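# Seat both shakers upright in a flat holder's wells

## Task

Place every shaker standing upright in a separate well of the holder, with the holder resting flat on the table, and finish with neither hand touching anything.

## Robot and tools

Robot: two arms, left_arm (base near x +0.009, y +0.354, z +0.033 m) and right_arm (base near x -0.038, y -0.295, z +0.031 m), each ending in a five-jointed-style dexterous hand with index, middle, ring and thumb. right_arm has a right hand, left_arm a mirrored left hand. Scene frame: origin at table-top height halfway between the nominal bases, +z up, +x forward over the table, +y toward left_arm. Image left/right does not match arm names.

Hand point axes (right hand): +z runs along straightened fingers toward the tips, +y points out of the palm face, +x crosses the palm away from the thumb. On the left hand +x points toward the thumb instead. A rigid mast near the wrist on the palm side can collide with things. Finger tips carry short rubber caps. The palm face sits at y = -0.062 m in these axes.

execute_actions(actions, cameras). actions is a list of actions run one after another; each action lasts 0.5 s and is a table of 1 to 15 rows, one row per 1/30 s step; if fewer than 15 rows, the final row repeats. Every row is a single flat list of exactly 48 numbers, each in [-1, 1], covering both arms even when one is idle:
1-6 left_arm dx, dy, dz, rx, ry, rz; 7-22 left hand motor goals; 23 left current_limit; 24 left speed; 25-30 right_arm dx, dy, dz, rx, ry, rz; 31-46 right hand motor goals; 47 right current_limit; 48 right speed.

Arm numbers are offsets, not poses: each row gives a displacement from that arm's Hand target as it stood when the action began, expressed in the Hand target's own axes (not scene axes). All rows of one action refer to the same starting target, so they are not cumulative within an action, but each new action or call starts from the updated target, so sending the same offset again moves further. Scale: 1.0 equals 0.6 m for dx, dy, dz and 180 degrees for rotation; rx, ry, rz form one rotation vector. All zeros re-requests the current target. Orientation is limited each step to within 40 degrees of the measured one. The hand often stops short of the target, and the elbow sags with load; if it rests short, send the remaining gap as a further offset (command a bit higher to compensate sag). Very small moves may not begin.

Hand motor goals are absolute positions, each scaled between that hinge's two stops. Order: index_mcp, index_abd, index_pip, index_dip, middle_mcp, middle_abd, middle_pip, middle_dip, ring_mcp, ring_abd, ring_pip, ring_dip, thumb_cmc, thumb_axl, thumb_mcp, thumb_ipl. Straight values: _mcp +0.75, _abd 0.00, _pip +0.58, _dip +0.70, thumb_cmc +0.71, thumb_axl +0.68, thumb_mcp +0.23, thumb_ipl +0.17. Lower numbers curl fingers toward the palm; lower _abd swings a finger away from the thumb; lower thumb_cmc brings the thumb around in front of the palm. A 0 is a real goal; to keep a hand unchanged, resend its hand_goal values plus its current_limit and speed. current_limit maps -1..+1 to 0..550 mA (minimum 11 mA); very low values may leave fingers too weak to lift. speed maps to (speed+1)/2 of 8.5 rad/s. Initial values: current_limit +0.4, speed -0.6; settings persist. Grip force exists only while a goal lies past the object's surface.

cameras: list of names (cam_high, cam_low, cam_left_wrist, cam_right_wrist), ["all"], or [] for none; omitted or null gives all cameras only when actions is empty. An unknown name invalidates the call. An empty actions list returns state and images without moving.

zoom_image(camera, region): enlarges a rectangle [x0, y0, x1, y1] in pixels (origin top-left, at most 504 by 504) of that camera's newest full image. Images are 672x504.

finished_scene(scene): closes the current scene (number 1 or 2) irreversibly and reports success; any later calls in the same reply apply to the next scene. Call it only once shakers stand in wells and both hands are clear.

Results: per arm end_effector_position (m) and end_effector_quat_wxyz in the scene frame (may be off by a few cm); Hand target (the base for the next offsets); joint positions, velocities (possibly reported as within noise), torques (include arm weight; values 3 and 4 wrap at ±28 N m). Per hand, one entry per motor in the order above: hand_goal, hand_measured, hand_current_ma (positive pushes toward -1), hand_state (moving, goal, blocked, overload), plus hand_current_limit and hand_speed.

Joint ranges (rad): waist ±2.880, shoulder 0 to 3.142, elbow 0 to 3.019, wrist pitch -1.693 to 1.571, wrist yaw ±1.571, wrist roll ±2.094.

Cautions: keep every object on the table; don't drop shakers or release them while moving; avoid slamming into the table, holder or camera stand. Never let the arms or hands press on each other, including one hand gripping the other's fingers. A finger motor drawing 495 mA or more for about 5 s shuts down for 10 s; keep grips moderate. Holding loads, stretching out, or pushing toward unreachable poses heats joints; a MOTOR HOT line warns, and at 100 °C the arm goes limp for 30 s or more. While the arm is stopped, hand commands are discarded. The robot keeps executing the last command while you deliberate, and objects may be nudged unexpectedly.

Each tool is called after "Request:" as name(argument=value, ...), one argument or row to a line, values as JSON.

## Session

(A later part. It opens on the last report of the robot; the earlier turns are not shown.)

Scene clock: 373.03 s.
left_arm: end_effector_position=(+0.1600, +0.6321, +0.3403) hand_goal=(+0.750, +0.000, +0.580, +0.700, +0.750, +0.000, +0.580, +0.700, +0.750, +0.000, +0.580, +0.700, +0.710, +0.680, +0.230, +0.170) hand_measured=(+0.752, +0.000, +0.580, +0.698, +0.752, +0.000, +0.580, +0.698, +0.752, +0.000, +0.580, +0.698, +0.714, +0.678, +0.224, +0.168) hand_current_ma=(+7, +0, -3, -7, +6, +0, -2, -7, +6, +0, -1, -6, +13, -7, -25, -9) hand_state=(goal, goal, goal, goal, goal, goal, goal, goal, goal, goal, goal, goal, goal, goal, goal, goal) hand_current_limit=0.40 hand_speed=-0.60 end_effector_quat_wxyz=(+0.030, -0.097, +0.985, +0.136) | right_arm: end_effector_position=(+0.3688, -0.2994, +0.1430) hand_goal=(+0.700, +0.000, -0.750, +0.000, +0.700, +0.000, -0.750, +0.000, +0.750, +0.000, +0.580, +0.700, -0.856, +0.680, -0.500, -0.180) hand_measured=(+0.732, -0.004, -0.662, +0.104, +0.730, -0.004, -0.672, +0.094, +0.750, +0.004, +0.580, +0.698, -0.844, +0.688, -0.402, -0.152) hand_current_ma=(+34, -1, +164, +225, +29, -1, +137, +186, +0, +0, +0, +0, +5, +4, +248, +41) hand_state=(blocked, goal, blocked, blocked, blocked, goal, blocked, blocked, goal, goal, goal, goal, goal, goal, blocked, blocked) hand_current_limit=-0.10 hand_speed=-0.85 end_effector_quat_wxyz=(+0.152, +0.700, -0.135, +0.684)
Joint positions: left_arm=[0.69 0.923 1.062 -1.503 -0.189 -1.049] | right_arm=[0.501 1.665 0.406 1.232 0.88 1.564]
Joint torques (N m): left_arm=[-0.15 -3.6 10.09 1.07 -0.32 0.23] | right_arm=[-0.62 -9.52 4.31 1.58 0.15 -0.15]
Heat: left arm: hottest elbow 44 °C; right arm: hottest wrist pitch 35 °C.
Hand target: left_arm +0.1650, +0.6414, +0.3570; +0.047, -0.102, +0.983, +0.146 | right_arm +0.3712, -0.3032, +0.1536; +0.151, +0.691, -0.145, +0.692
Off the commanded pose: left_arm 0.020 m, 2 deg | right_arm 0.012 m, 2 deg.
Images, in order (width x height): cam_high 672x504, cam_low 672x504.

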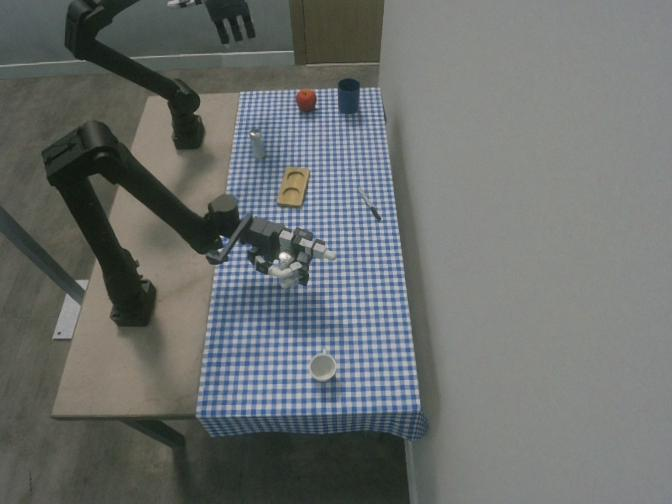

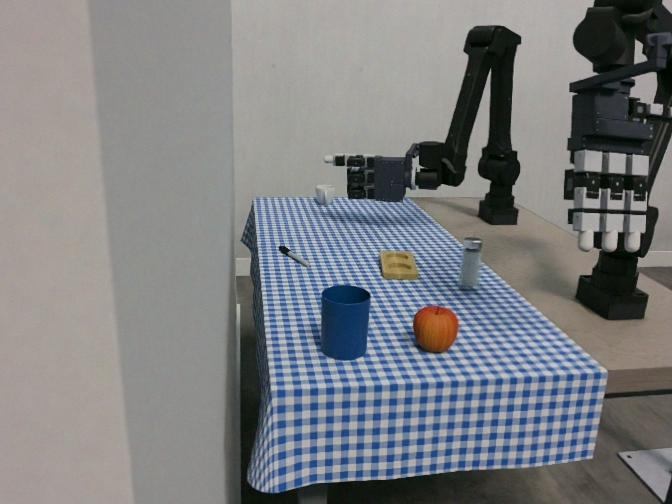

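Request:
execute_actions(
  actions=[
    [[0,0,0,0,0,0,0.75,0,0.58,0.7,0.75,0,0.58,0.7,0.75,0,0.58,0.7,0.71,0.68,0.23,0.17,0.4,-0.6,0,-0.0765,-0.033,0,0,0,0.7,0,-0.75,0,0.7,0,-0.75,0,0.75,0,0.58,0.7,-0.857,0.68,-0.5,-0.18,-0.1,-0.85]],
    [[0,0,0,0,0,0,0.75,0,0.58,0.7,0.75,0,0.58,0.7,0.75,0,0.58,0.7,0.71,0.68,0.23,0.17,0.4,-0.6,0,-0.0765,-0.033,0,0,0,0.7,0,-0.75,0,0.7,0,-0.75,0,0.75,0,0.58,0.7,-0.857,0.68,-0.5,-0.18,-0.1,-0.85]],
    [[0,0,0,0,0,0,0.75,0,0.58,0.7,0.75,0,0.58,0.7,0.75,0,0.58,0.7,0.71,0.68,0.23,0.17,0.4,-0.6,0,-0.0765,-0.033,0,0,0,0.7,0,-0.75,0,0.7,0,-0.75,0,0.75,0,0.58,0.7,-0.857,0.68,-0.5,-0.18,-0.1,-0.85]],
    [[0,0,0,0,0,0,0.75,0,0.58,0.7,0.75,0,0.58,0.7,0.75,0,0.58,0.7,0.71,0.68,0.23,0.17,0.4,-0.6,0,-0.0765,-0.033,0,0,0,0.7,0,-0.75,0,0.7,0,-0.75,0,0.75,0,0.58,0.7,-0.857,0.68,-0.5,-0.18,-0.1,-0.85]],
    [[0,0,0,0,0,0,0.75,0,0.58,0.7,0.75,0,0.58,0.7,0.75,0,0.58,0.7,0.71,0.68,0.23,0.17,0.4,-0.6,0,-0.052,-0.019,0.06,0,0,0.7,0,-0.75,0,0.7,0,-0.75,0,0.75,0,0.58,0.7,-0.857,0.68,-0.5,-0.18,-0.1,-0.85]],
    [[0,0,0,0,0,0,0.75,0,0.58,0.7,0.75,0,0.58,0.7,0.75,0,0.58,0.7,0.71,0.68,0.23,0.17,0.4,-0.6,0,-0.054,-0.009,0.06,0,0,0.7,0,-0.75,0,0.7,0,-0.75,0,0.75,0,0.58,0.7,-0.857,0.68,-0.5,-0.18,-0.1,-0.85]],
    [[0,0,0,0,0,0,0.75,0,0.58,0.7,0.75,0,0.58,0.7,0.75,0,0.58,0.7,0.71,0.68,0.23,0.17,0.4,-0.6,0,-0.055,0.0015,0.06,0,0,0.7,0,-0.75,0,0.7,0,-0.75,0,0.75,0,0.58,0.7,-0.857,0.68,-0.5,-0.18,-0.1,-0.85]],
    [[0,0,0,0,0,0,0.75,0,0.58,0.7,0.75,0,0.58,0.7,0.75,0,0.58,0.7,0.71,0.68,0.23,0.17,0.4,-0.6,0,-0.054,0.012,0.06,0,0,0.7,0,-0.75,0,0.7,0,-0.75,0,0.75,0,0.58,0.7,-0.857,0.68,-0.5,-0.18,-0.1,-0.85]],
  ],
  cameras=["cam_high","cam_low","cam_right_wrist"],
)

Request:
zoom_image(
  camera="cam_high",
  region=[230, 100, 370, 240],
)

Request:
zoom_image(
  camera="cam_low",
  region=[320, 160, 480, 300],
)

Scene clock: 391.90 s.
left_arm: end_effector_position=(+0.1600, +0.6321, +0.3402) hand_goal=(+0.750, +0.000, +0.580, +0.700, +0.750, +0.000, +0.580, +0.700, +0.750, +0.000, +0.580, +0.700, +0.710, +0.680, +0.230, +0.170) hand_measured=(+0.752, +0.000, +0.580, +0.698, +0.752, +0.000, +0.580, +0.698, +0.752, +0.000, +0.580, +0.698, +0.714, +0.678, +0.224, +0.168) hand_current_ma=(+7, +0, -3, -7, +6, +0, -2, -7, +6, +0, -1, -6, +13, -7, -25, -9) hand_state=(goal, goal, goal, goal, goal, goal, goal, goal, goal, goal, goal, goal, goal, goal, goal, goal) hand_current_limit=0.40 hand_speed=-0.60 end_effector_quat_wxyz=(+0.030, -0.097, +0.986, +0.135) | right_arm: end_effector_position=(+0.3848, +0.0239, +0.1329) hand_goal=(+0.700, +0.000, -0.750, +0.000, +0.700, +0.000, -0.750, +0.000, +0.750, +0.000, +0.580, +0.700, -0.856, +0.680, -0.500, -0.180) hand_measured=(+0.730, -0.004, -0.660, +0.102, +0.726, -0.004, -0.670, +0.092, +0.750, +0.004, +0.580, +0.698, -0.844, +0.688, -0.402, -0.152) hand_current_ma=(+28, -1, +170, +216, +24, -1, +141, +180, +0, +0, +0, +0, +5, +4, +247, +41) hand_state=(blocked, goal, blocked, blocked, blocked, goal, blocked, blocked, goal, goal, goal, goal, goal, goal, blocked, blocked) hand_current_limit=-0.10 hand_speed=-0.85 end_effector_quat_wxyz=(-0.097, +0.711, +0.131, +0.684)
Joint positions: left_arm=[0.69 0.923 1.062 -1.503 -0.188 -1.048] | right_arm=[1.011 1.824 0.685 1.083 0.657 1.564]
Joint torques (N m): left_arm=[0.21 -3.19 10.26 1.06 -0.31 0.22] | right_arm=[-0.21 -13.92 5.05 2.56 0.03 -0.09]
Heat: left arm: hottest elbow 46 °C; right arm: hottest wrist pitch 35 °C.
Hand target: left_arm +0.1650, +0.6414, +0.3570; +0.047, -0.102, +0.983, +0.146 | right_arm +0.3837, +0.0285, +0.1511; -0.114, +0.698, +0.119, +0.697
Off the commanded pose: left_arm 0.020 m, 2 deg | right_arm 0.019 m, 3 deg.
Images, in order (width x height): cam_high 672x504, cam_low 672x504, cam_right_wrist 672x504.

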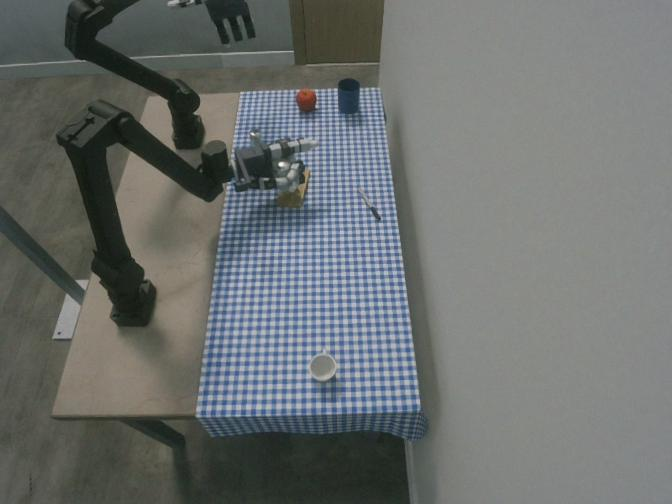

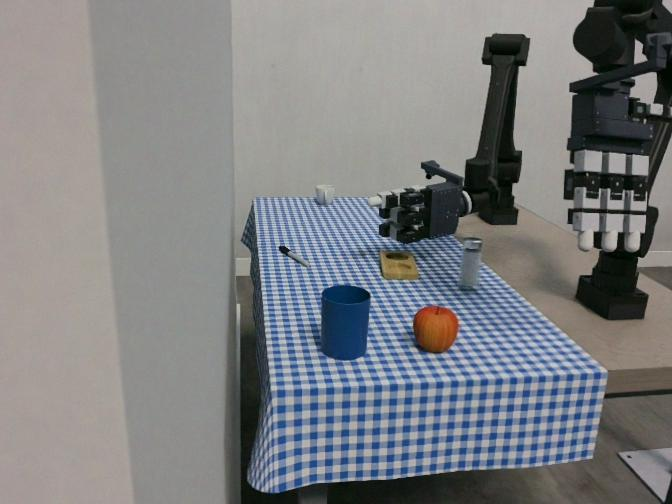

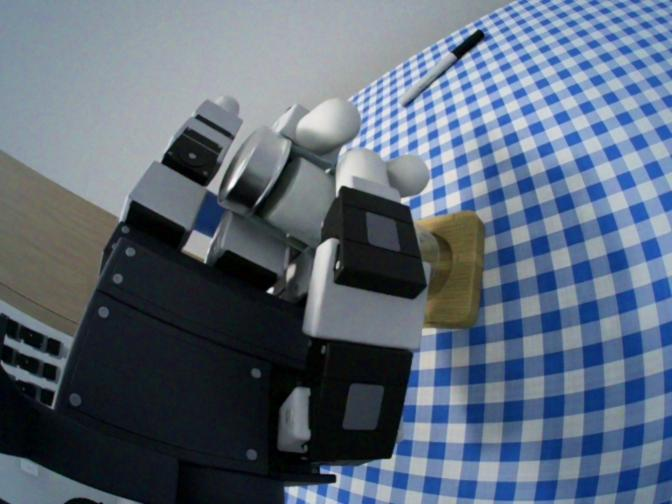

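Scaled by 3.600 from the camera's 672x504 image, which has a finer 960x720 frame.

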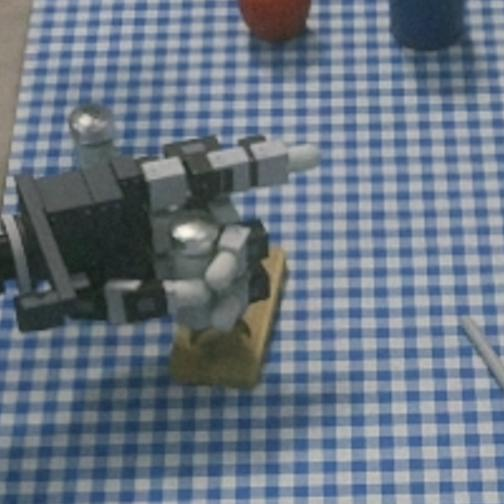

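Scaled by 3.150 from the camera's 672x504 image, which has a finer 960x720 frame.

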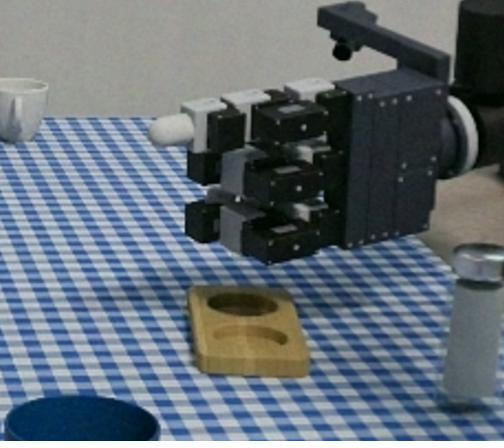

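Request:
zoom_image(
  camera="cam_right_wrist",
  region=[300, 130, 540, 370],
)

Scaled by 2.100 from the camera's 672x504 image, which has a finer 960x720 frame.

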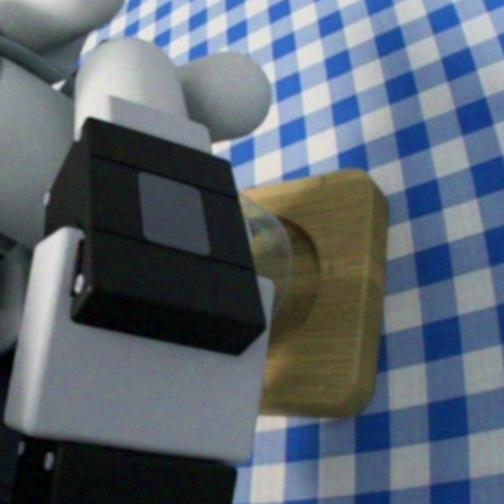

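Request:
execute_actions(
  actions=[
    [[0,0,0,0,0,0,0.75,0,0.58,0.7,0.75,0,0.58,0.7,0.75,0,0.58,0.7,0.71,0.68,0.23,0.17,0.4,-0.6,-0.042,-0.014,0.0205,0,0.015,0,0.7,0,-0.75,0,0.7,0,-0.75,0,0.75,0,0.58,0.7,-0.857,0.68,-0.5,-0.18,-0.1,-0.85]],
  ],
  cameras=["cam_high","cam_low","cam_right_wrist"],
)

Request:
zoom_image(
  camera="cam_right_wrist",
  region=[300, 130, 540, 370],
)

Request:
zoom_image(
  camera="cam_high",
  region=[230, 100, 370, 240],
)

Scene clock: 415.67 s.
left_arm: end_effector_position=(+0.1600, +0.6321, +0.3402) hand_goal=(+0.750, +0.000, +0.580, +0.700, +0.750, +0.000, +0.580, +0.700, +0.750, +0.000, +0.580, +0.700, +0.710, +0.680, +0.230, +0.170) hand_measured=(+0.752, +0.000, +0.580, +0.698, +0.752, +0.000, +0.580, +0.698, +0.752, +0.000, +0.580, +0.698, +0.714, +0.678, +0.224, +0.168) hand_current_ma=(+7, +0, -3, -7, +6, +0, -2, -7, +6, +0, -1, -6, +13, -7, -25, -9) hand_state=(goal, goal, goal, goal, goal, goal, goal, goal, goal, goal, goal, goal, goal, goal, goal, goal) hand_current_limit=0.40 hand_speed=-0.60 end_effector_quat_wxyz=(+0.030, -0.097, +0.986, +0.135) | right_arm: end_effector_position=(+0.3857, +0.0251, +0.1099) hand_goal=(+0.700, +0.000, -0.750, +0.000, +0.700, +0.000, -0.750, +0.000, +0.750, +0.000, +0.580, +0.700, -0.856, +0.680, -0.500, -0.180) hand_measured=(+0.730, -0.004, -0.660, +0.102, +0.726, -0.004, -0.670, +0.092, +0.750, +0.004, +0.580, +0.698, -0.844, +0.688, -0.402, -0.152) hand_current_ma=(+28, -1, +170, +216, +24, -1, +141, +180, +0, +0, +0, +0, +5, +4, +248, +41) hand_state=(blocked, goal, blocked, blocked, blocked, goal, blocked, blocked, goal, goal, goal, goal, goal, goal, blocked, blocked) hand_current_limit=-0.10 hand_speed=-0.85 end_effector_quat_wxyz=(-0.107, +0.699, +0.121, +0.697)
Joint positions: left_arm=[0.69 0.923 1.062 -1.503 -0.188 -1.048] | right_arm=[1.011 1.924 0.689 1.227 0.656 1.557]
Joint torques (N m): left_arm=[0.32 -3.9 10.24 0.94 -0.25 0.17] | right_arm=[0.85 -10.99 6.76 2.74 0.02 -0.36]
Heat: left arm: hottest elbow 47 °C; right arm: hottest wrist pitch 35 °C.
Hand target: left_arm +0.1650, +0.6414, +0.3570; +0.047, -0.102, +0.983, +0.146 | right_arm +0.3927, +0.0403, +0.1258; -0.117, +0.681, +0.117, +0.713
Off the commanded pose: left_arm 0.020 m, 2 deg | right_arm 0.023 m, 3 deg.
Images, in order (width x height): cam_high 672x504, cam_low 672x504, cam_right_wrist 672x504.

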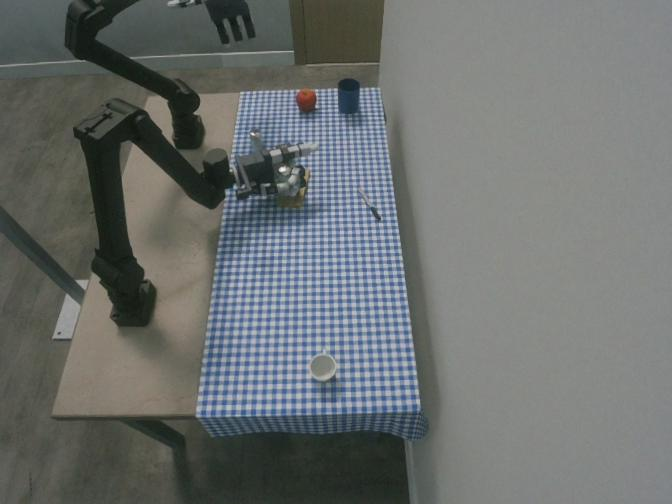

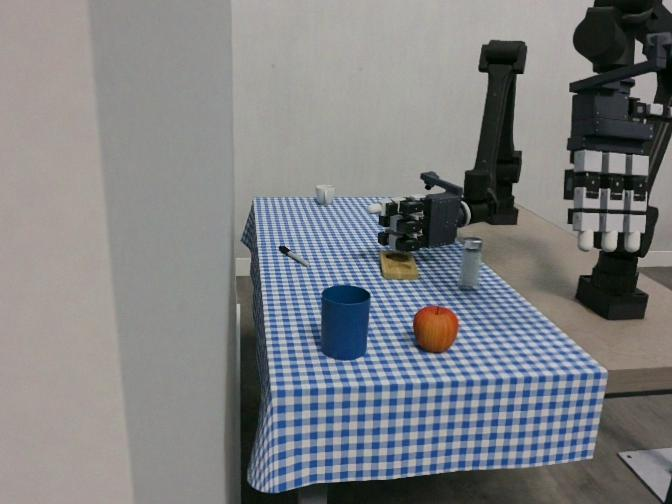

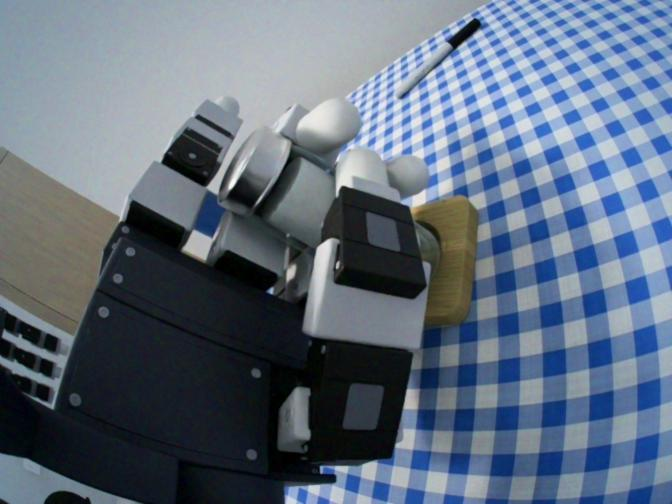

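Scaled by 2.100 from the camera's 672x504 image, which has a finer 960x720 frame.

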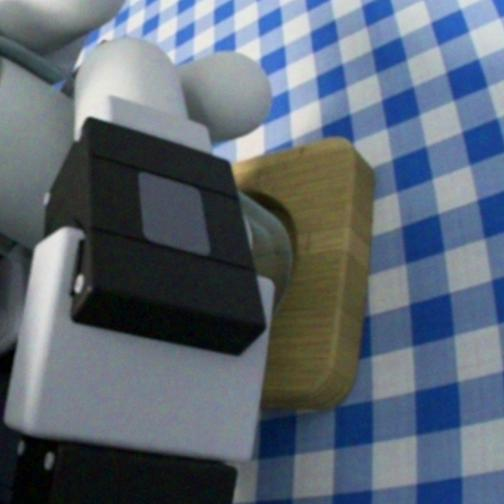

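Scaled by 3.600 from the camera's 672x504 image, which has a finer 960x720 frame.

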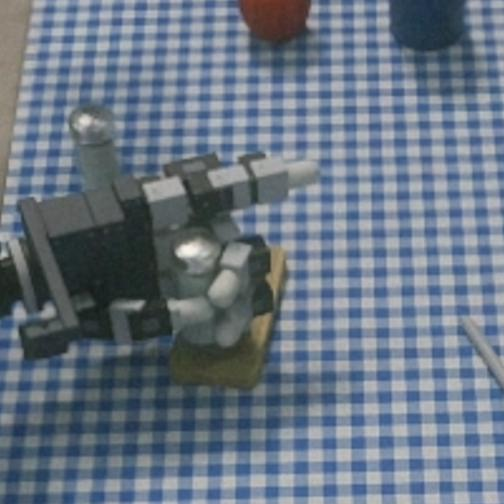

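Request:
execute_actions(
  actions=[
    [[0,0,0,0,0,0,0.75,0,0.58,0.7,0.75,0,0.58,0.7,0.75,0,0.58,0.7,0.71,0.68,0.23,0.17,0.4,-0.6,0,-0.004,0.021,0,0,0,0.7,0,-0.75,0,0.7,0,-0.75,0,0.75,0,0.58,0.7,-0.857,0.68,-0.5,-0.18,-0.1,-0.85]],
  ],
  cameras=["cam_high","cam_right_wrist"],
)

Request:
zoom_image(
  camera="cam_right_wrist",
  region=[300, 130, 540, 370],
)

Request:
zoom_image(
  camera="cam_high",
  region=[230, 100, 370, 240],
)

Scene clock: 424.37 s.
left_arm: end_effector_position=(+0.1600, +0.6321, +0.3402) hand_goal=(+0.750, +0.000, +0.580, +0.700, +0.750, +0.000, +0.580, +0.700, +0.750, +0.000, +0.580, +0.700, +0.710, +0.680, +0.230, +0.170) hand_measured=(+0.752, +0.000, +0.580, +0.698, +0.752, +0.000, +0.580, +0.698, +0.752, +0.000, +0.580, +0.698, +0.714, +0.678, +0.224, +0.168) hand_current_ma=(+7, +0, -3, -7, +6, +0, -2, -7, +6, +0, -1, -6, +13, -7, -25, -9) hand_state=(goal, goal, goal, goal, goal, goal, goal, goal, goal, goal, goal, goal, goal, goal, goal, goal) hand_current_limit=0.40 hand_speed=-0.60 end_effector_quat_wxyz=(+0.030, -0.097, +0.986, +0.135) | right_arm: end_effector_position=(+0.3932, +0.0383, +0.1183) hand_goal=(+0.700, +0.000, -0.750, +0.000, +0.700, +0.000, -0.750, +0.000, +0.750, +0.000, +0.580, +0.700, -0.856, +0.680, -0.500, -0.180) hand_measured=(+0.730, -0.004, -0.660, +0.102, +0.726, -0.004, -0.670, +0.092, +0.750, +0.004, +0.580, +0.698, -0.844, +0.688, -0.402, -0.152) hand_current_ma=(+28, -1, +170, +216, +24, -1, +141, +180, +0, +0, +0, +0, +5, +4, +247, +41) hand_state=(blocked, goal, blocked, blocked, blocked, goal, blocked, blocked, goal, goal, goal, goal, goal, goal, blocked, blocked) hand_current_limit=-0.10 hand_speed=-0.85 end_effector_quat_wxyz=(-0.119, +0.691, +0.118, +0.704)
Joint positions: left_arm=[0.69 0.923 1.062 -1.503 -0.188 -1.048] | right_arm=[1.011 1.927 0.723 1.227 0.643 1.556]
Joint torques (N m): left_arm=[-0.32 -3.25 10.43 0.72 -0.3 0.22] | right_arm=[-0.91 -10.87 7.15 1.92 -0.05 -0.33]
Heat: left arm: hottest elbow 48 °C; right arm: hottest wrist pitch 35 °C.
Hand target: left_arm +0.1650, +0.6414, +0.3570; +0.047, -0.102, +0.983, +0.146 | right_arm +0.4038, +0.0466, +0.1262; -0.117, +0.682, +0.116, +0.713
Off the commanded pose: left_arm 0.020 m, 2 deg | right_arm 0.016 m, 2 deg.
Images, in order (width x height): cam_high 672x504, cam_right_wrist 672x504.

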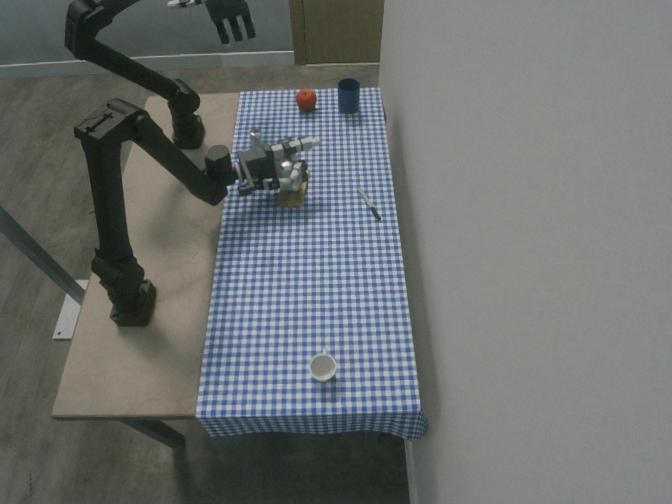

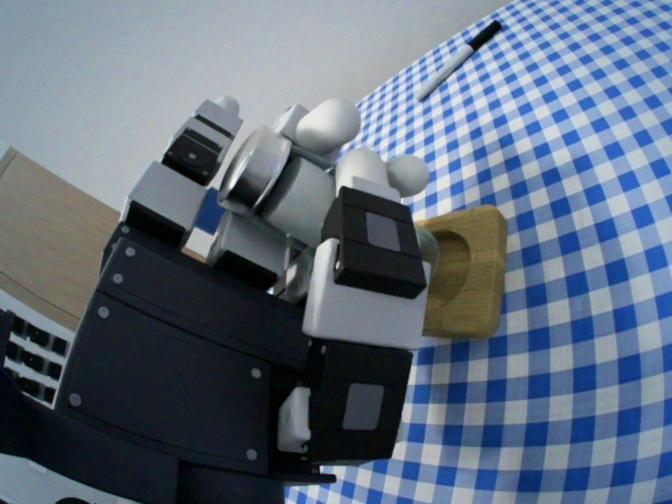

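Scaled by 2.100 from the camera's 672x504 image, which has a finer 960x720 frame.

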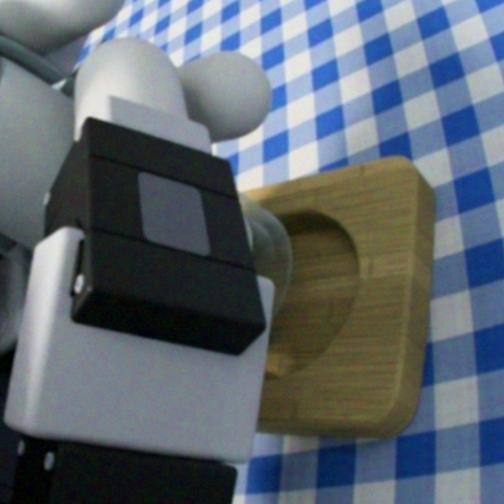

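Scaled by 3.600 from the camera's 672x504 image, which has a finer 960x720 frame.

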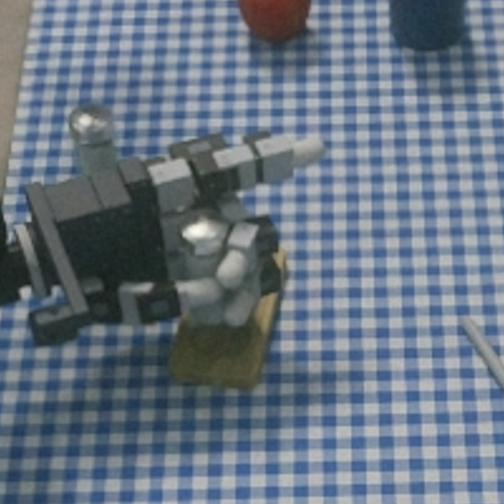

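Request:
execute_actions(
  actions=[
    [[0,0,0,0,0,0,0.75,0,0.58,0.7,0.75,0,0.58,0.7,0.75,0,0.58,0.7,0.71,0.68,0.23,0.17,0.4,-0.6,-0.023,0.005,0.016,0,0,0,0.7,0,-0.75,0,0.7,0,-0.75,0,0.75,0,0.58,0.7,-0.857,0.68,-0.5,-0.18,-0.1,-0.85]],
  ],
  cameras=["cam_high","cam_low","cam_right_wrist"],
)

Request:
zoom_image(
  camera="cam_right_wrist",
  region=[300, 130, 540, 370],
)

Request:
zoom_image(
  camera="cam_low",
  region=[320, 160, 480, 300],
)

Scene clock: 430.80 s.
left_arm: end_effector_position=(+0.1600, +0.6321, +0.3402) hand_goal=(+0.750, +0.000, +0.580, +0.700, +0.750, +0.000, +0.580, +0.700, +0.750, +0.000, +0.580, +0.700, +0.710, +0.680, +0.230, +0.170) hand_measured=(+0.752, +0.000, +0.580, +0.698, +0.752, +0.000, +0.580, +0.698, +0.752, +0.000, +0.580, +0.698, +0.714, +0.678, +0.224, +0.168) hand_current_ma=(+7, +0, -3, -7, +6, +0, -2, -7, +6, +0, -1, -6, +13, -7, -25, -9) hand_state=(goal, goal, goal, goal, goal, goal, goal, goal, goal, goal, goal, goal, goal, goal, goal, goal) hand_current_limit=0.40 hand_speed=-0.60 end_effector_quat_wxyz=(+0.030, -0.097, +0.986, +0.135) | right_arm: end_effector_position=(+0.4005, +0.0418, +0.1028) hand_goal=(+0.700, +0.000, -0.750, +0.000, +0.700, +0.000, -0.750, +0.000, +0.750, +0.000, +0.580, +0.700, -0.856, +0.680, -0.500, -0.180) hand_measured=(+0.730, -0.004, -0.660, +0.094, +0.726, -0.004, -0.670, +0.084, +0.750, +0.004, +0.580, +0.698, -0.844, +0.688, -0.402, -0.152) hand_current_ma=(+28, +0, +170, +185, +24, -1, +141, +153, +0, +1, +0, +0, +5, +4, +247, +41) hand_state=(blocked, goal, blocked, blocked, blocked, goal, blocked, blocked, goal, goal, goal, goal, goal, goal, blocked, blocked) hand_current_limit=-0.10 hand_speed=-0.85 end_effector_quat_wxyz=(-0.117, +0.695, +0.127, +0.698)
Joint positions: left_arm=[0.69 0.923 1.062 -1.503 -0.188 -1.048] | right_arm=[1 1.973 0.744 1.232 0.624 1.554]
Joint torques (N m): left_arm=[-0.03 -3.72 10.33 0.9 -0.31 0.23] | right_arm=[-1.44 -11.05 7.06 2.88 -0.01 -0.36]
Heat: left arm: hottest elbow 48 °C; right arm: hottest elbow 35 °C.
Hand target: left_arm +0.1650, +0.6414, +0.3570; +0.047, -0.102, +0.983, +0.146 | right_arm +0.4144, +0.0472, +0.1130; -0.117, +0.681, +0.117, +0.713
Off the commanded pose: left_arm 0.020 m, 2 deg | right_arm 0.018 m, 3 deg.
Images, in order (width x height): cam_high 672x504, cam_low 672x504, cam_right_wrist 672x504.

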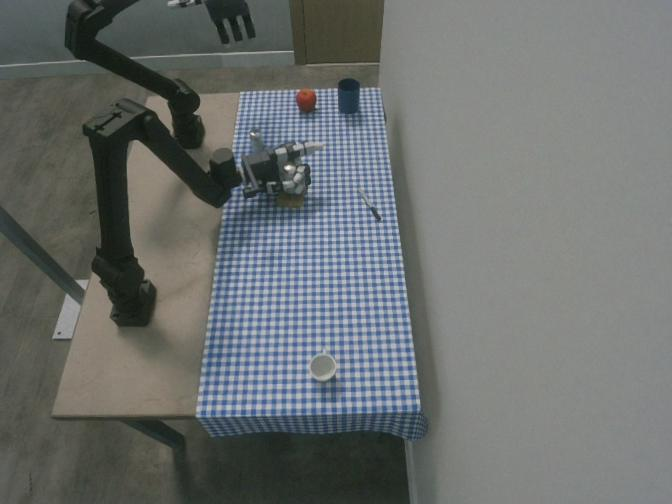

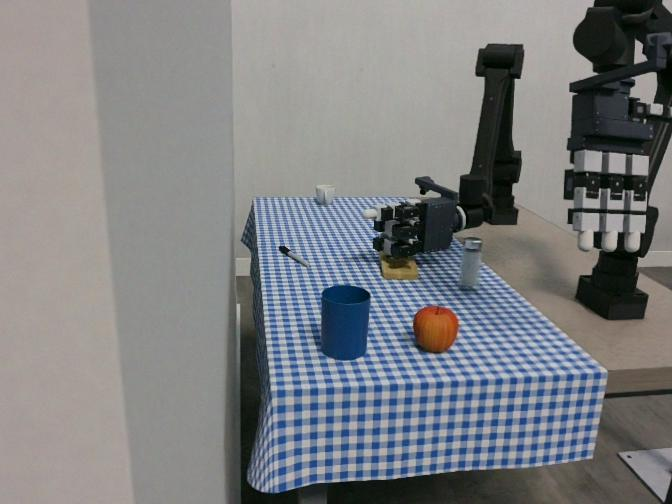

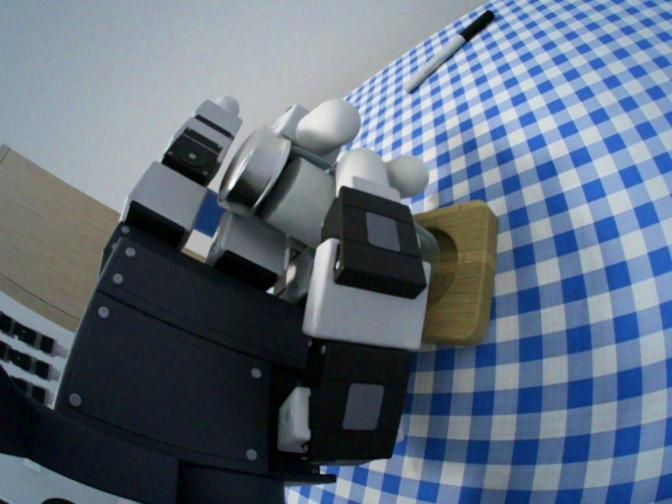

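Scaled by 2.100 from the camera's 672x504 image, which has a finer 960x720 frame.

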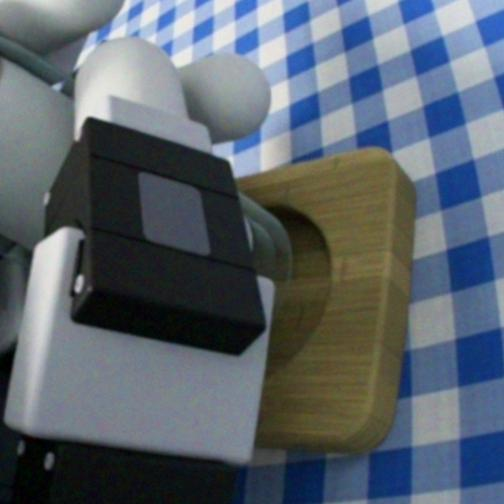

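Scaled by 3.150 from the camera's 672x504 image, which has a finer 960x720 frame.

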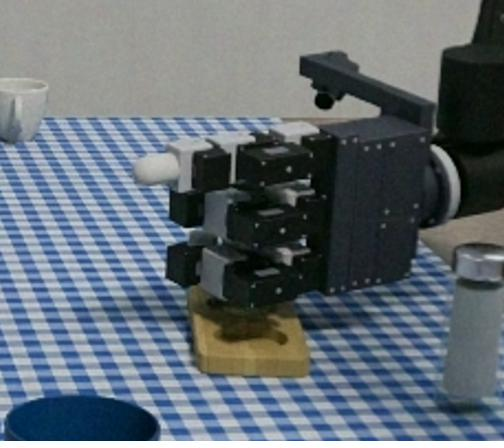

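Request:
execute_actions(
  actions=[
    [[0,0,0,0,0,0,0.75,0,0.58,0.7,0.75,0,0.58,0.7,0.75,0,0.58,0.7,0.71,0.68,0.23,0.17,0.4,-0.6,-0.02,0.003,0.01,0,0,0,0.7,0,-0.75,0,0.7,0,-0.75,0,0.75,0,0.58,0.7,-0.857,0.68,-0.5,-0.18,-0.1,-0.85]],
  ],
  cameras=["cam_high","cam_low","cam_right_wrist"],
)

Request:
zoom_image(
  camera="cam_right_wrist",
  region=[300, 130, 540, 370],
)

Request:
zoom_image(
  camera="cam_high",
  region=[230, 100, 370, 240],
)

Scene clock: 436.97 s.
left_arm: end_effector_position=(+0.1600, +0.6321, +0.3402) hand_goal=(+0.750, +0.000, +0.580, +0.700, +0.750, +0.000, +0.580, +0.700, +0.750, +0.000, +0.580, +0.700, +0.710, +0.680, +0.230, +0.170) hand_measured=(+0.752, +0.000, +0.580, +0.698, +0.752, +0.000, +0.580, +0.698, +0.752, +0.000, +0.580, +0.698, +0.714, +0.678, +0.224, +0.168) hand_current_ma=(+7, +0, -3, -7, +6, +0, -2, -7, +6, +0, -1, -6, +13, -7, -25, -9) hand_state=(goal, goal, goal, goal, goal, goal, goal, goal, goal, goal, goal, goal, goal, goal, goal, goal) hand_current_limit=0.40 hand_speed=-0.60 end_effector_quat_wxyz=(+0.030, -0.097, +0.986, +0.135) | right_arm: end_effector_position=(+0.4078, +0.0440, +0.1007) hand_goal=(+0.700, +0.000, -0.750, +0.000, +0.700, +0.000, -0.750, +0.000, +0.750, +0.000, +0.580, +0.700, -0.856, +0.680, -0.500, -0.180) hand_measured=(+0.726, -0.002, -0.660, +0.090, +0.726, -0.004, -0.670, +0.082, +0.750, +0.004, +0.580, +0.698, -0.844, +0.688, -0.402, -0.152) hand_current_ma=(+24, +0, +170, +174, +24, -1, +141, +149, +0, +1, +0, +0, +5, +4, +248, +41) hand_state=(blocked, goal, blocked, blocked, blocked, goal, blocked, blocked, goal, goal, goal, goal, goal, goal, blocked, blocked) hand_current_limit=-0.10 hand_speed=-0.85 end_effector_quat_wxyz=(-0.120, +0.688, +0.122, +0.705)
Joint positions: left_arm=[0.69 0.923 1.062 -1.503 -0.188 -1.048] | right_arm=[0.99 1.999 0.763 1.263 0.615 1.547]
Joint torques (N m): left_arm=[-0.15 -3.55 10.28 1.02 -0.34 0.19] | right_arm=[-2.08 -10.93 6.9 2.37 -0.14 -0.22]
Heat: left arm: hottest elbow 48 °C; right arm: hottest elbow 35 °C.
Hand target: left_arm +0.1650, +0.6414, +0.3570; +0.047, -0.102, +0.983, +0.146 | right_arm +0.4211, +0.0474, +0.1011; -0.117, +0.682, +0.117, +0.713
Off the commanded pose: left_arm 0.020 m, 2 deg | right_arm 0.014 m, 1 deg.
Images, in order (width x height): cam_high 672x504, cam_low 672x504, cam_right_wrist 672x504.

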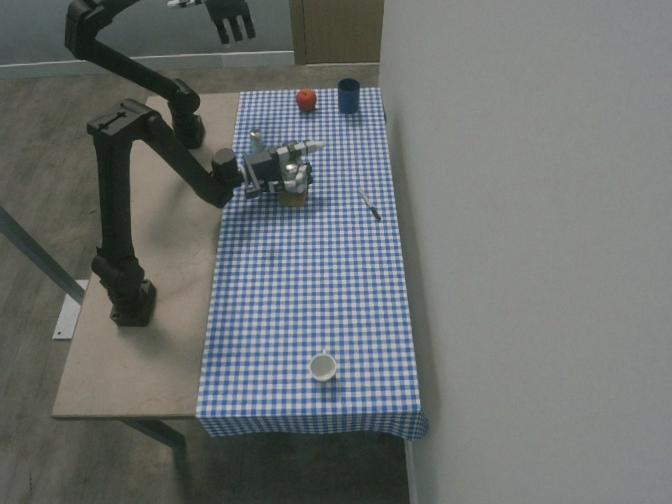

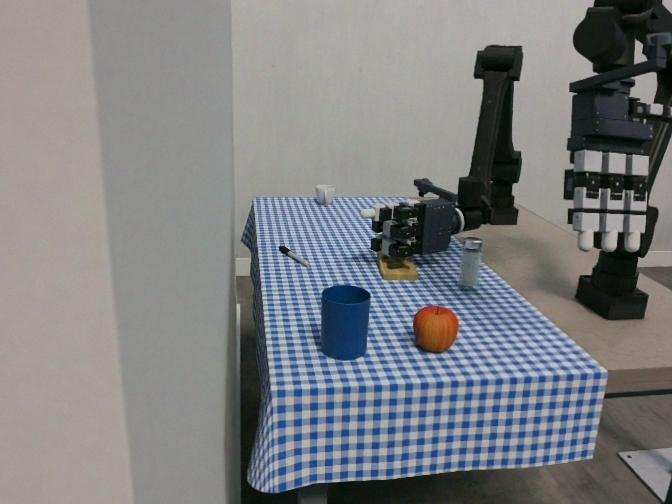

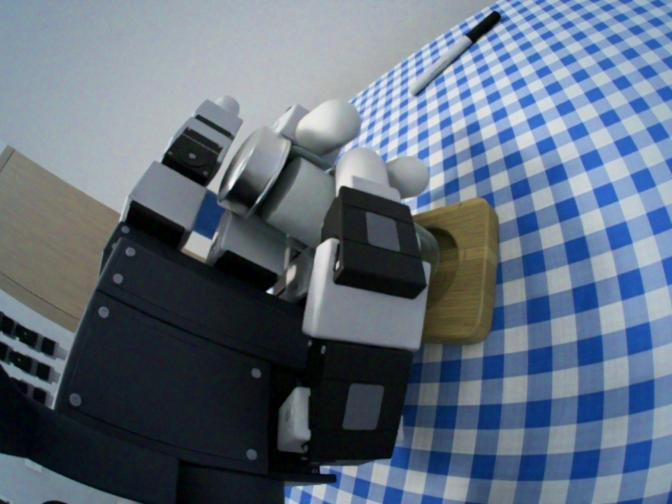

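Scaled by 2.100 from the camera's 672x504 image, which has a finer 960x720 frame.

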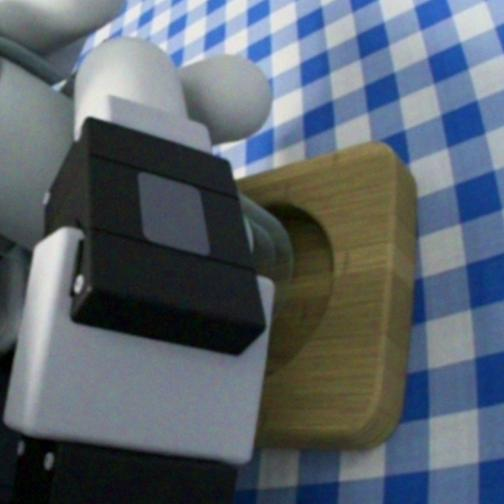

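Scaled by 3.600 from the camera's 672x504 image, which has a finer 960x720 frame.

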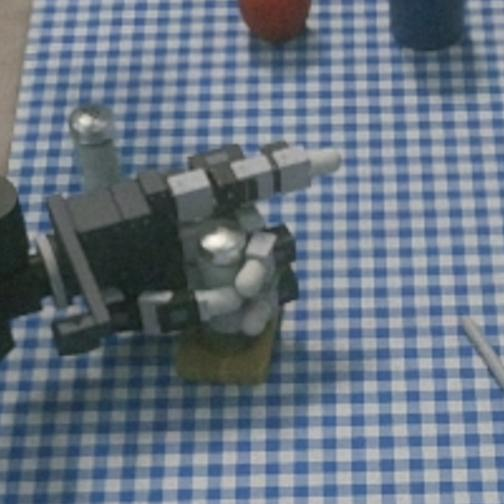

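Request:
zoom_image(
  camera="cam_low",
  region=[360, 190, 460, 290],
)

Request:
zoom_image(
  camera="cam_right_wrist",
  region=[380, 180, 520, 370],
)

Scaled by 5.040 from the camera's 672x504 image, which has a finer 960x720 frame.

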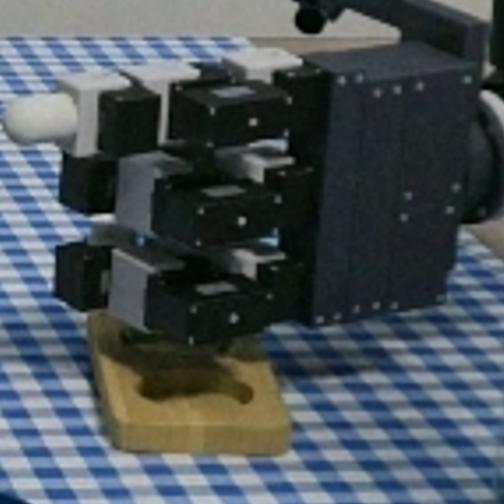

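Scaled by 2.653 from the camera's 672x504 image, which has a finer 960x720 frame.

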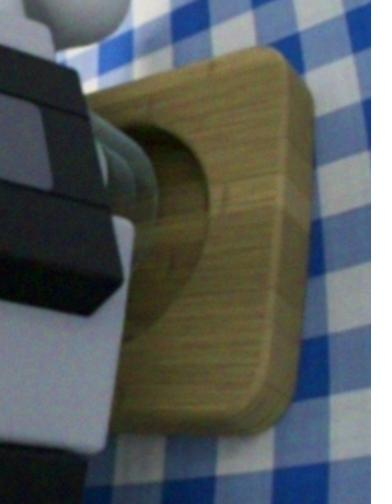

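Request:
execute_actions(
  actions=[
    [[0,0,0,0,0,0,0.75,0,0.58,0.7,0.75,0,0.58,0.7,0.75,0,0.58,0.7,0.71,0.68,0.23,0.17,0.4,-0.6,0.032,0,-0.01,0,0,0,0.7,0,-0.75,0,0.7,0,-0.75,0,0.75,0,0.58,0.7,-0.857,0.68,-0.5,-0.18,-0.1,-0.85]],
    [[0,0,0,0,0,0,0.75,0,0.58,0.7,0.75,0,0.58,0.7,0.75,0,0.58,0.7,0.71,0.68,0.23,0.17,0.4,-0.6,0,0.009,-0.03,0,0,0,0.7,0,-0.75,0,0.7,0,-0.75,0,0.75,0,0.58,0.7,-0.857,0.68,-0.5,-0.18,-0.1,-0.85]],
  ],
  cameras=["cam_high","cam_low","cam_right_wrist"],
)

Request:
zoom_image(
  camera="cam_right_wrist",
  region=[300, 130, 540, 370],
)

Request:
zoom_image(
  camera="cam_low",
  region=[360, 190, 460, 290],
)

Request:
zoom_image(
  camera="cam_high",
  region=[230, 100, 370, 240],
)

Scene clock: 460.60 s.
left_arm: end_effector_position=(+0.1600, +0.6321, +0.3402) hand_goal=(+0.750, +0.000, +0.580, +0.700, +0.750, +0.000, +0.580, +0.700, +0.750, +0.000, +0.580, +0.700, +0.710, +0.680, +0.230, +0.170) hand_measured=(+0.752, +0.000, +0.580, +0.698, +0.752, +0.000, +0.580, +0.698, +0.752, +0.000, +0.580, +0.698, +0.714, +0.678, +0.224, +0.168) hand_current_ma=(+7, +0, -3, -7, +6, +0, -2, -7, +6, +0, -1, -6, +13, -7, -25, -9) hand_state=(goal, goal, goal, goal, goal, goal, goal, goal, goal, goal, goal, goal, goal, goal, goal, goal) hand_current_limit=0.40 hand_speed=-0.60 end_effector_quat_wxyz=(+0.030, -0.097, +0.986, +0.135) | right_arm: end_effector_position=(+0.4001, +0.0310, +0.0961) hand_goal=(+0.700, +0.000, -0.750, +0.000, +0.700, +0.000, -0.750, +0.000, +0.750, +0.000, +0.580, +0.700, -0.856, +0.680, -0.500, -0.180) hand_measured=(+0.726, -0.002, -0.660, +0.090, +0.726, -0.004, -0.670, +0.080, +0.750, +0.004, +0.580, +0.698, -0.844, +0.688, -0.402, -0.152) hand_current_ma=(+24, +0, +170, +173, +24, -1, +141, +144, +0, +1, +0, +0, +5, +4, +247, +41) hand_state=(blocked, goal, blocked, blocked, blocked, goal, blocked, blocked, goal, goal, goal, goal, goal, goal, blocked, blocked) hand_current_limit=-0.10 hand_speed=-0.85 end_effector_quat_wxyz=(-0.106, +0.698, +0.127, +0.697)
Joint positions: left_arm=[0.69 0.923 1.062 -1.503 -0.188 -1.048] | right_arm=[0.99 1.983 0.728 1.248 0.628 1.547]
Joint torques (N m): left_arm=[0.73 -3.66 10.18 0.94 -0.29 0.23] | right_arm=[0.56 -14.45 4.04 2.89 0.22 -0.25]
Heat: left arm: hottest elbow 49 °C; right arm: hottest elbow 36 °C.
Hand target: left_arm +0.1650, +0.6414, +0.3570; +0.047, -0.102, +0.983, +0.146 | right_arm +0.3994, +0.0342, +0.1193; -0.117, +0.682, +0.117, +0.713
Off the commanded pose: left_arm 0.020 m, 2 deg | right_arm 0.023 m, 3 deg.
Images, in order (width x height): cam_high 672x504, cam_low 672x504, cam_right_wrist 672x504.

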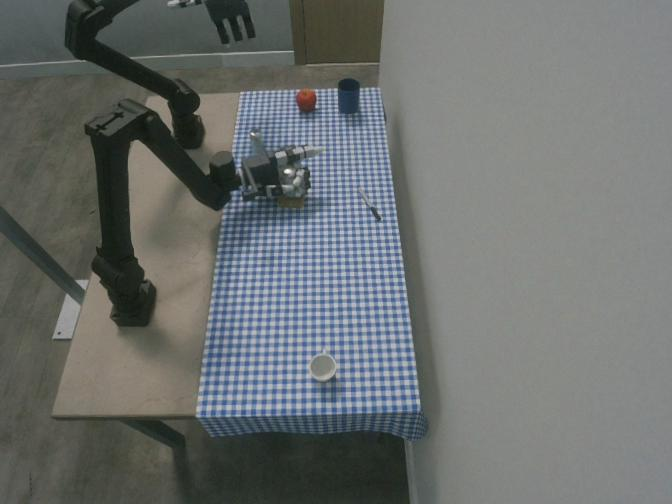

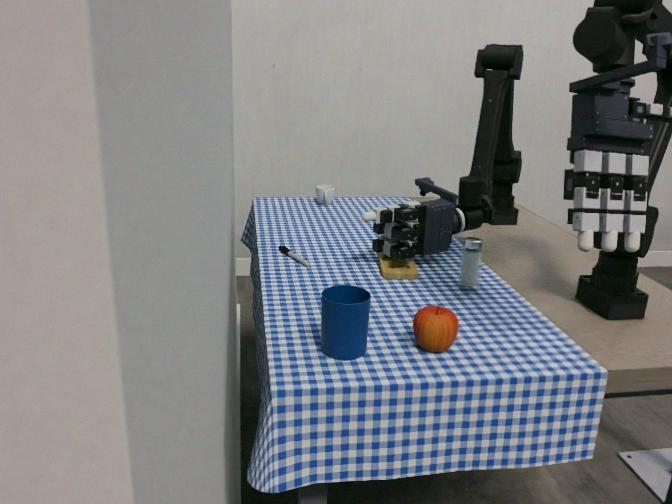

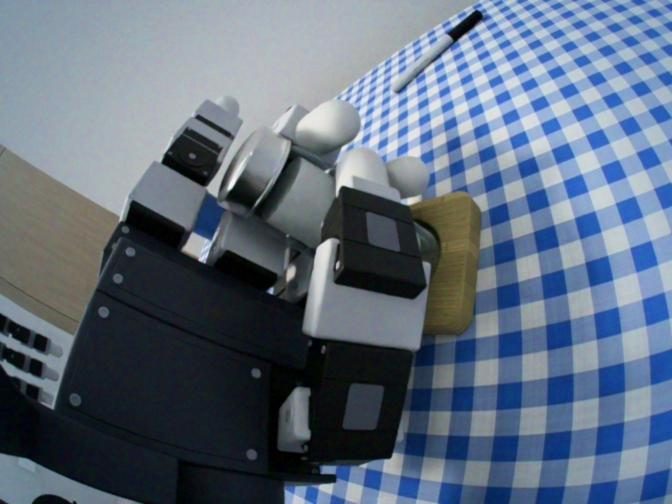

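Scaled by 2.100 from the camera's 672x504 image, which has a finer 960x720 frame.

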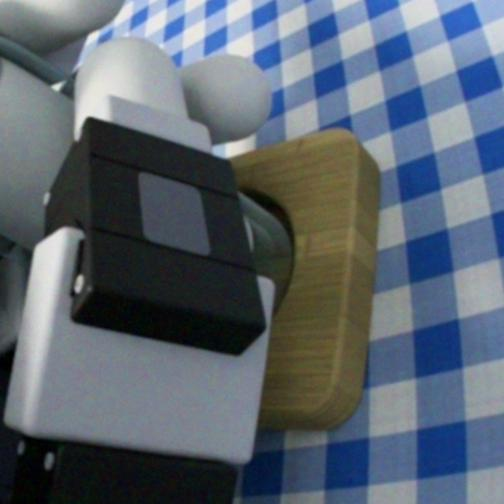

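Scaled by 5.040 from the camera's 672x504 image, which has a finer 960x720 frame.

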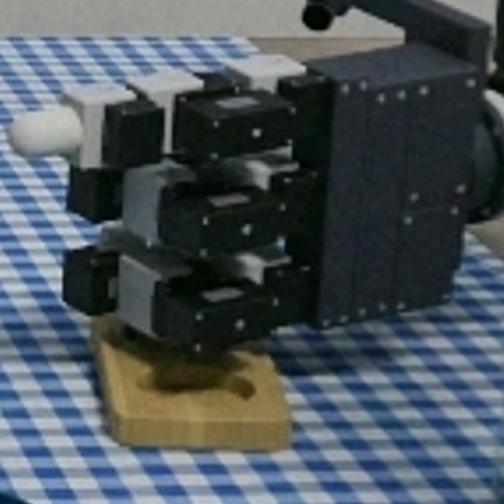

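Scaled by 3.600 from the camera's 672x504 image, which has a finer 960x720 frame.

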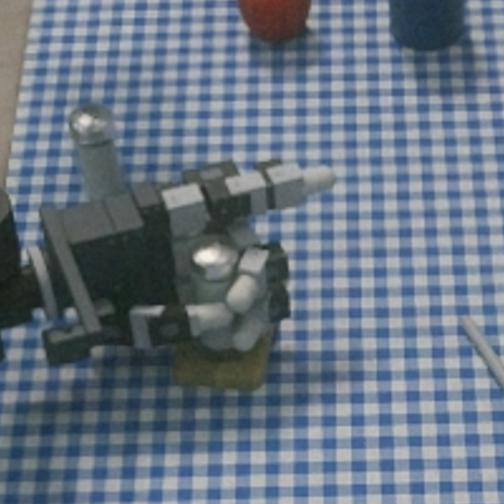

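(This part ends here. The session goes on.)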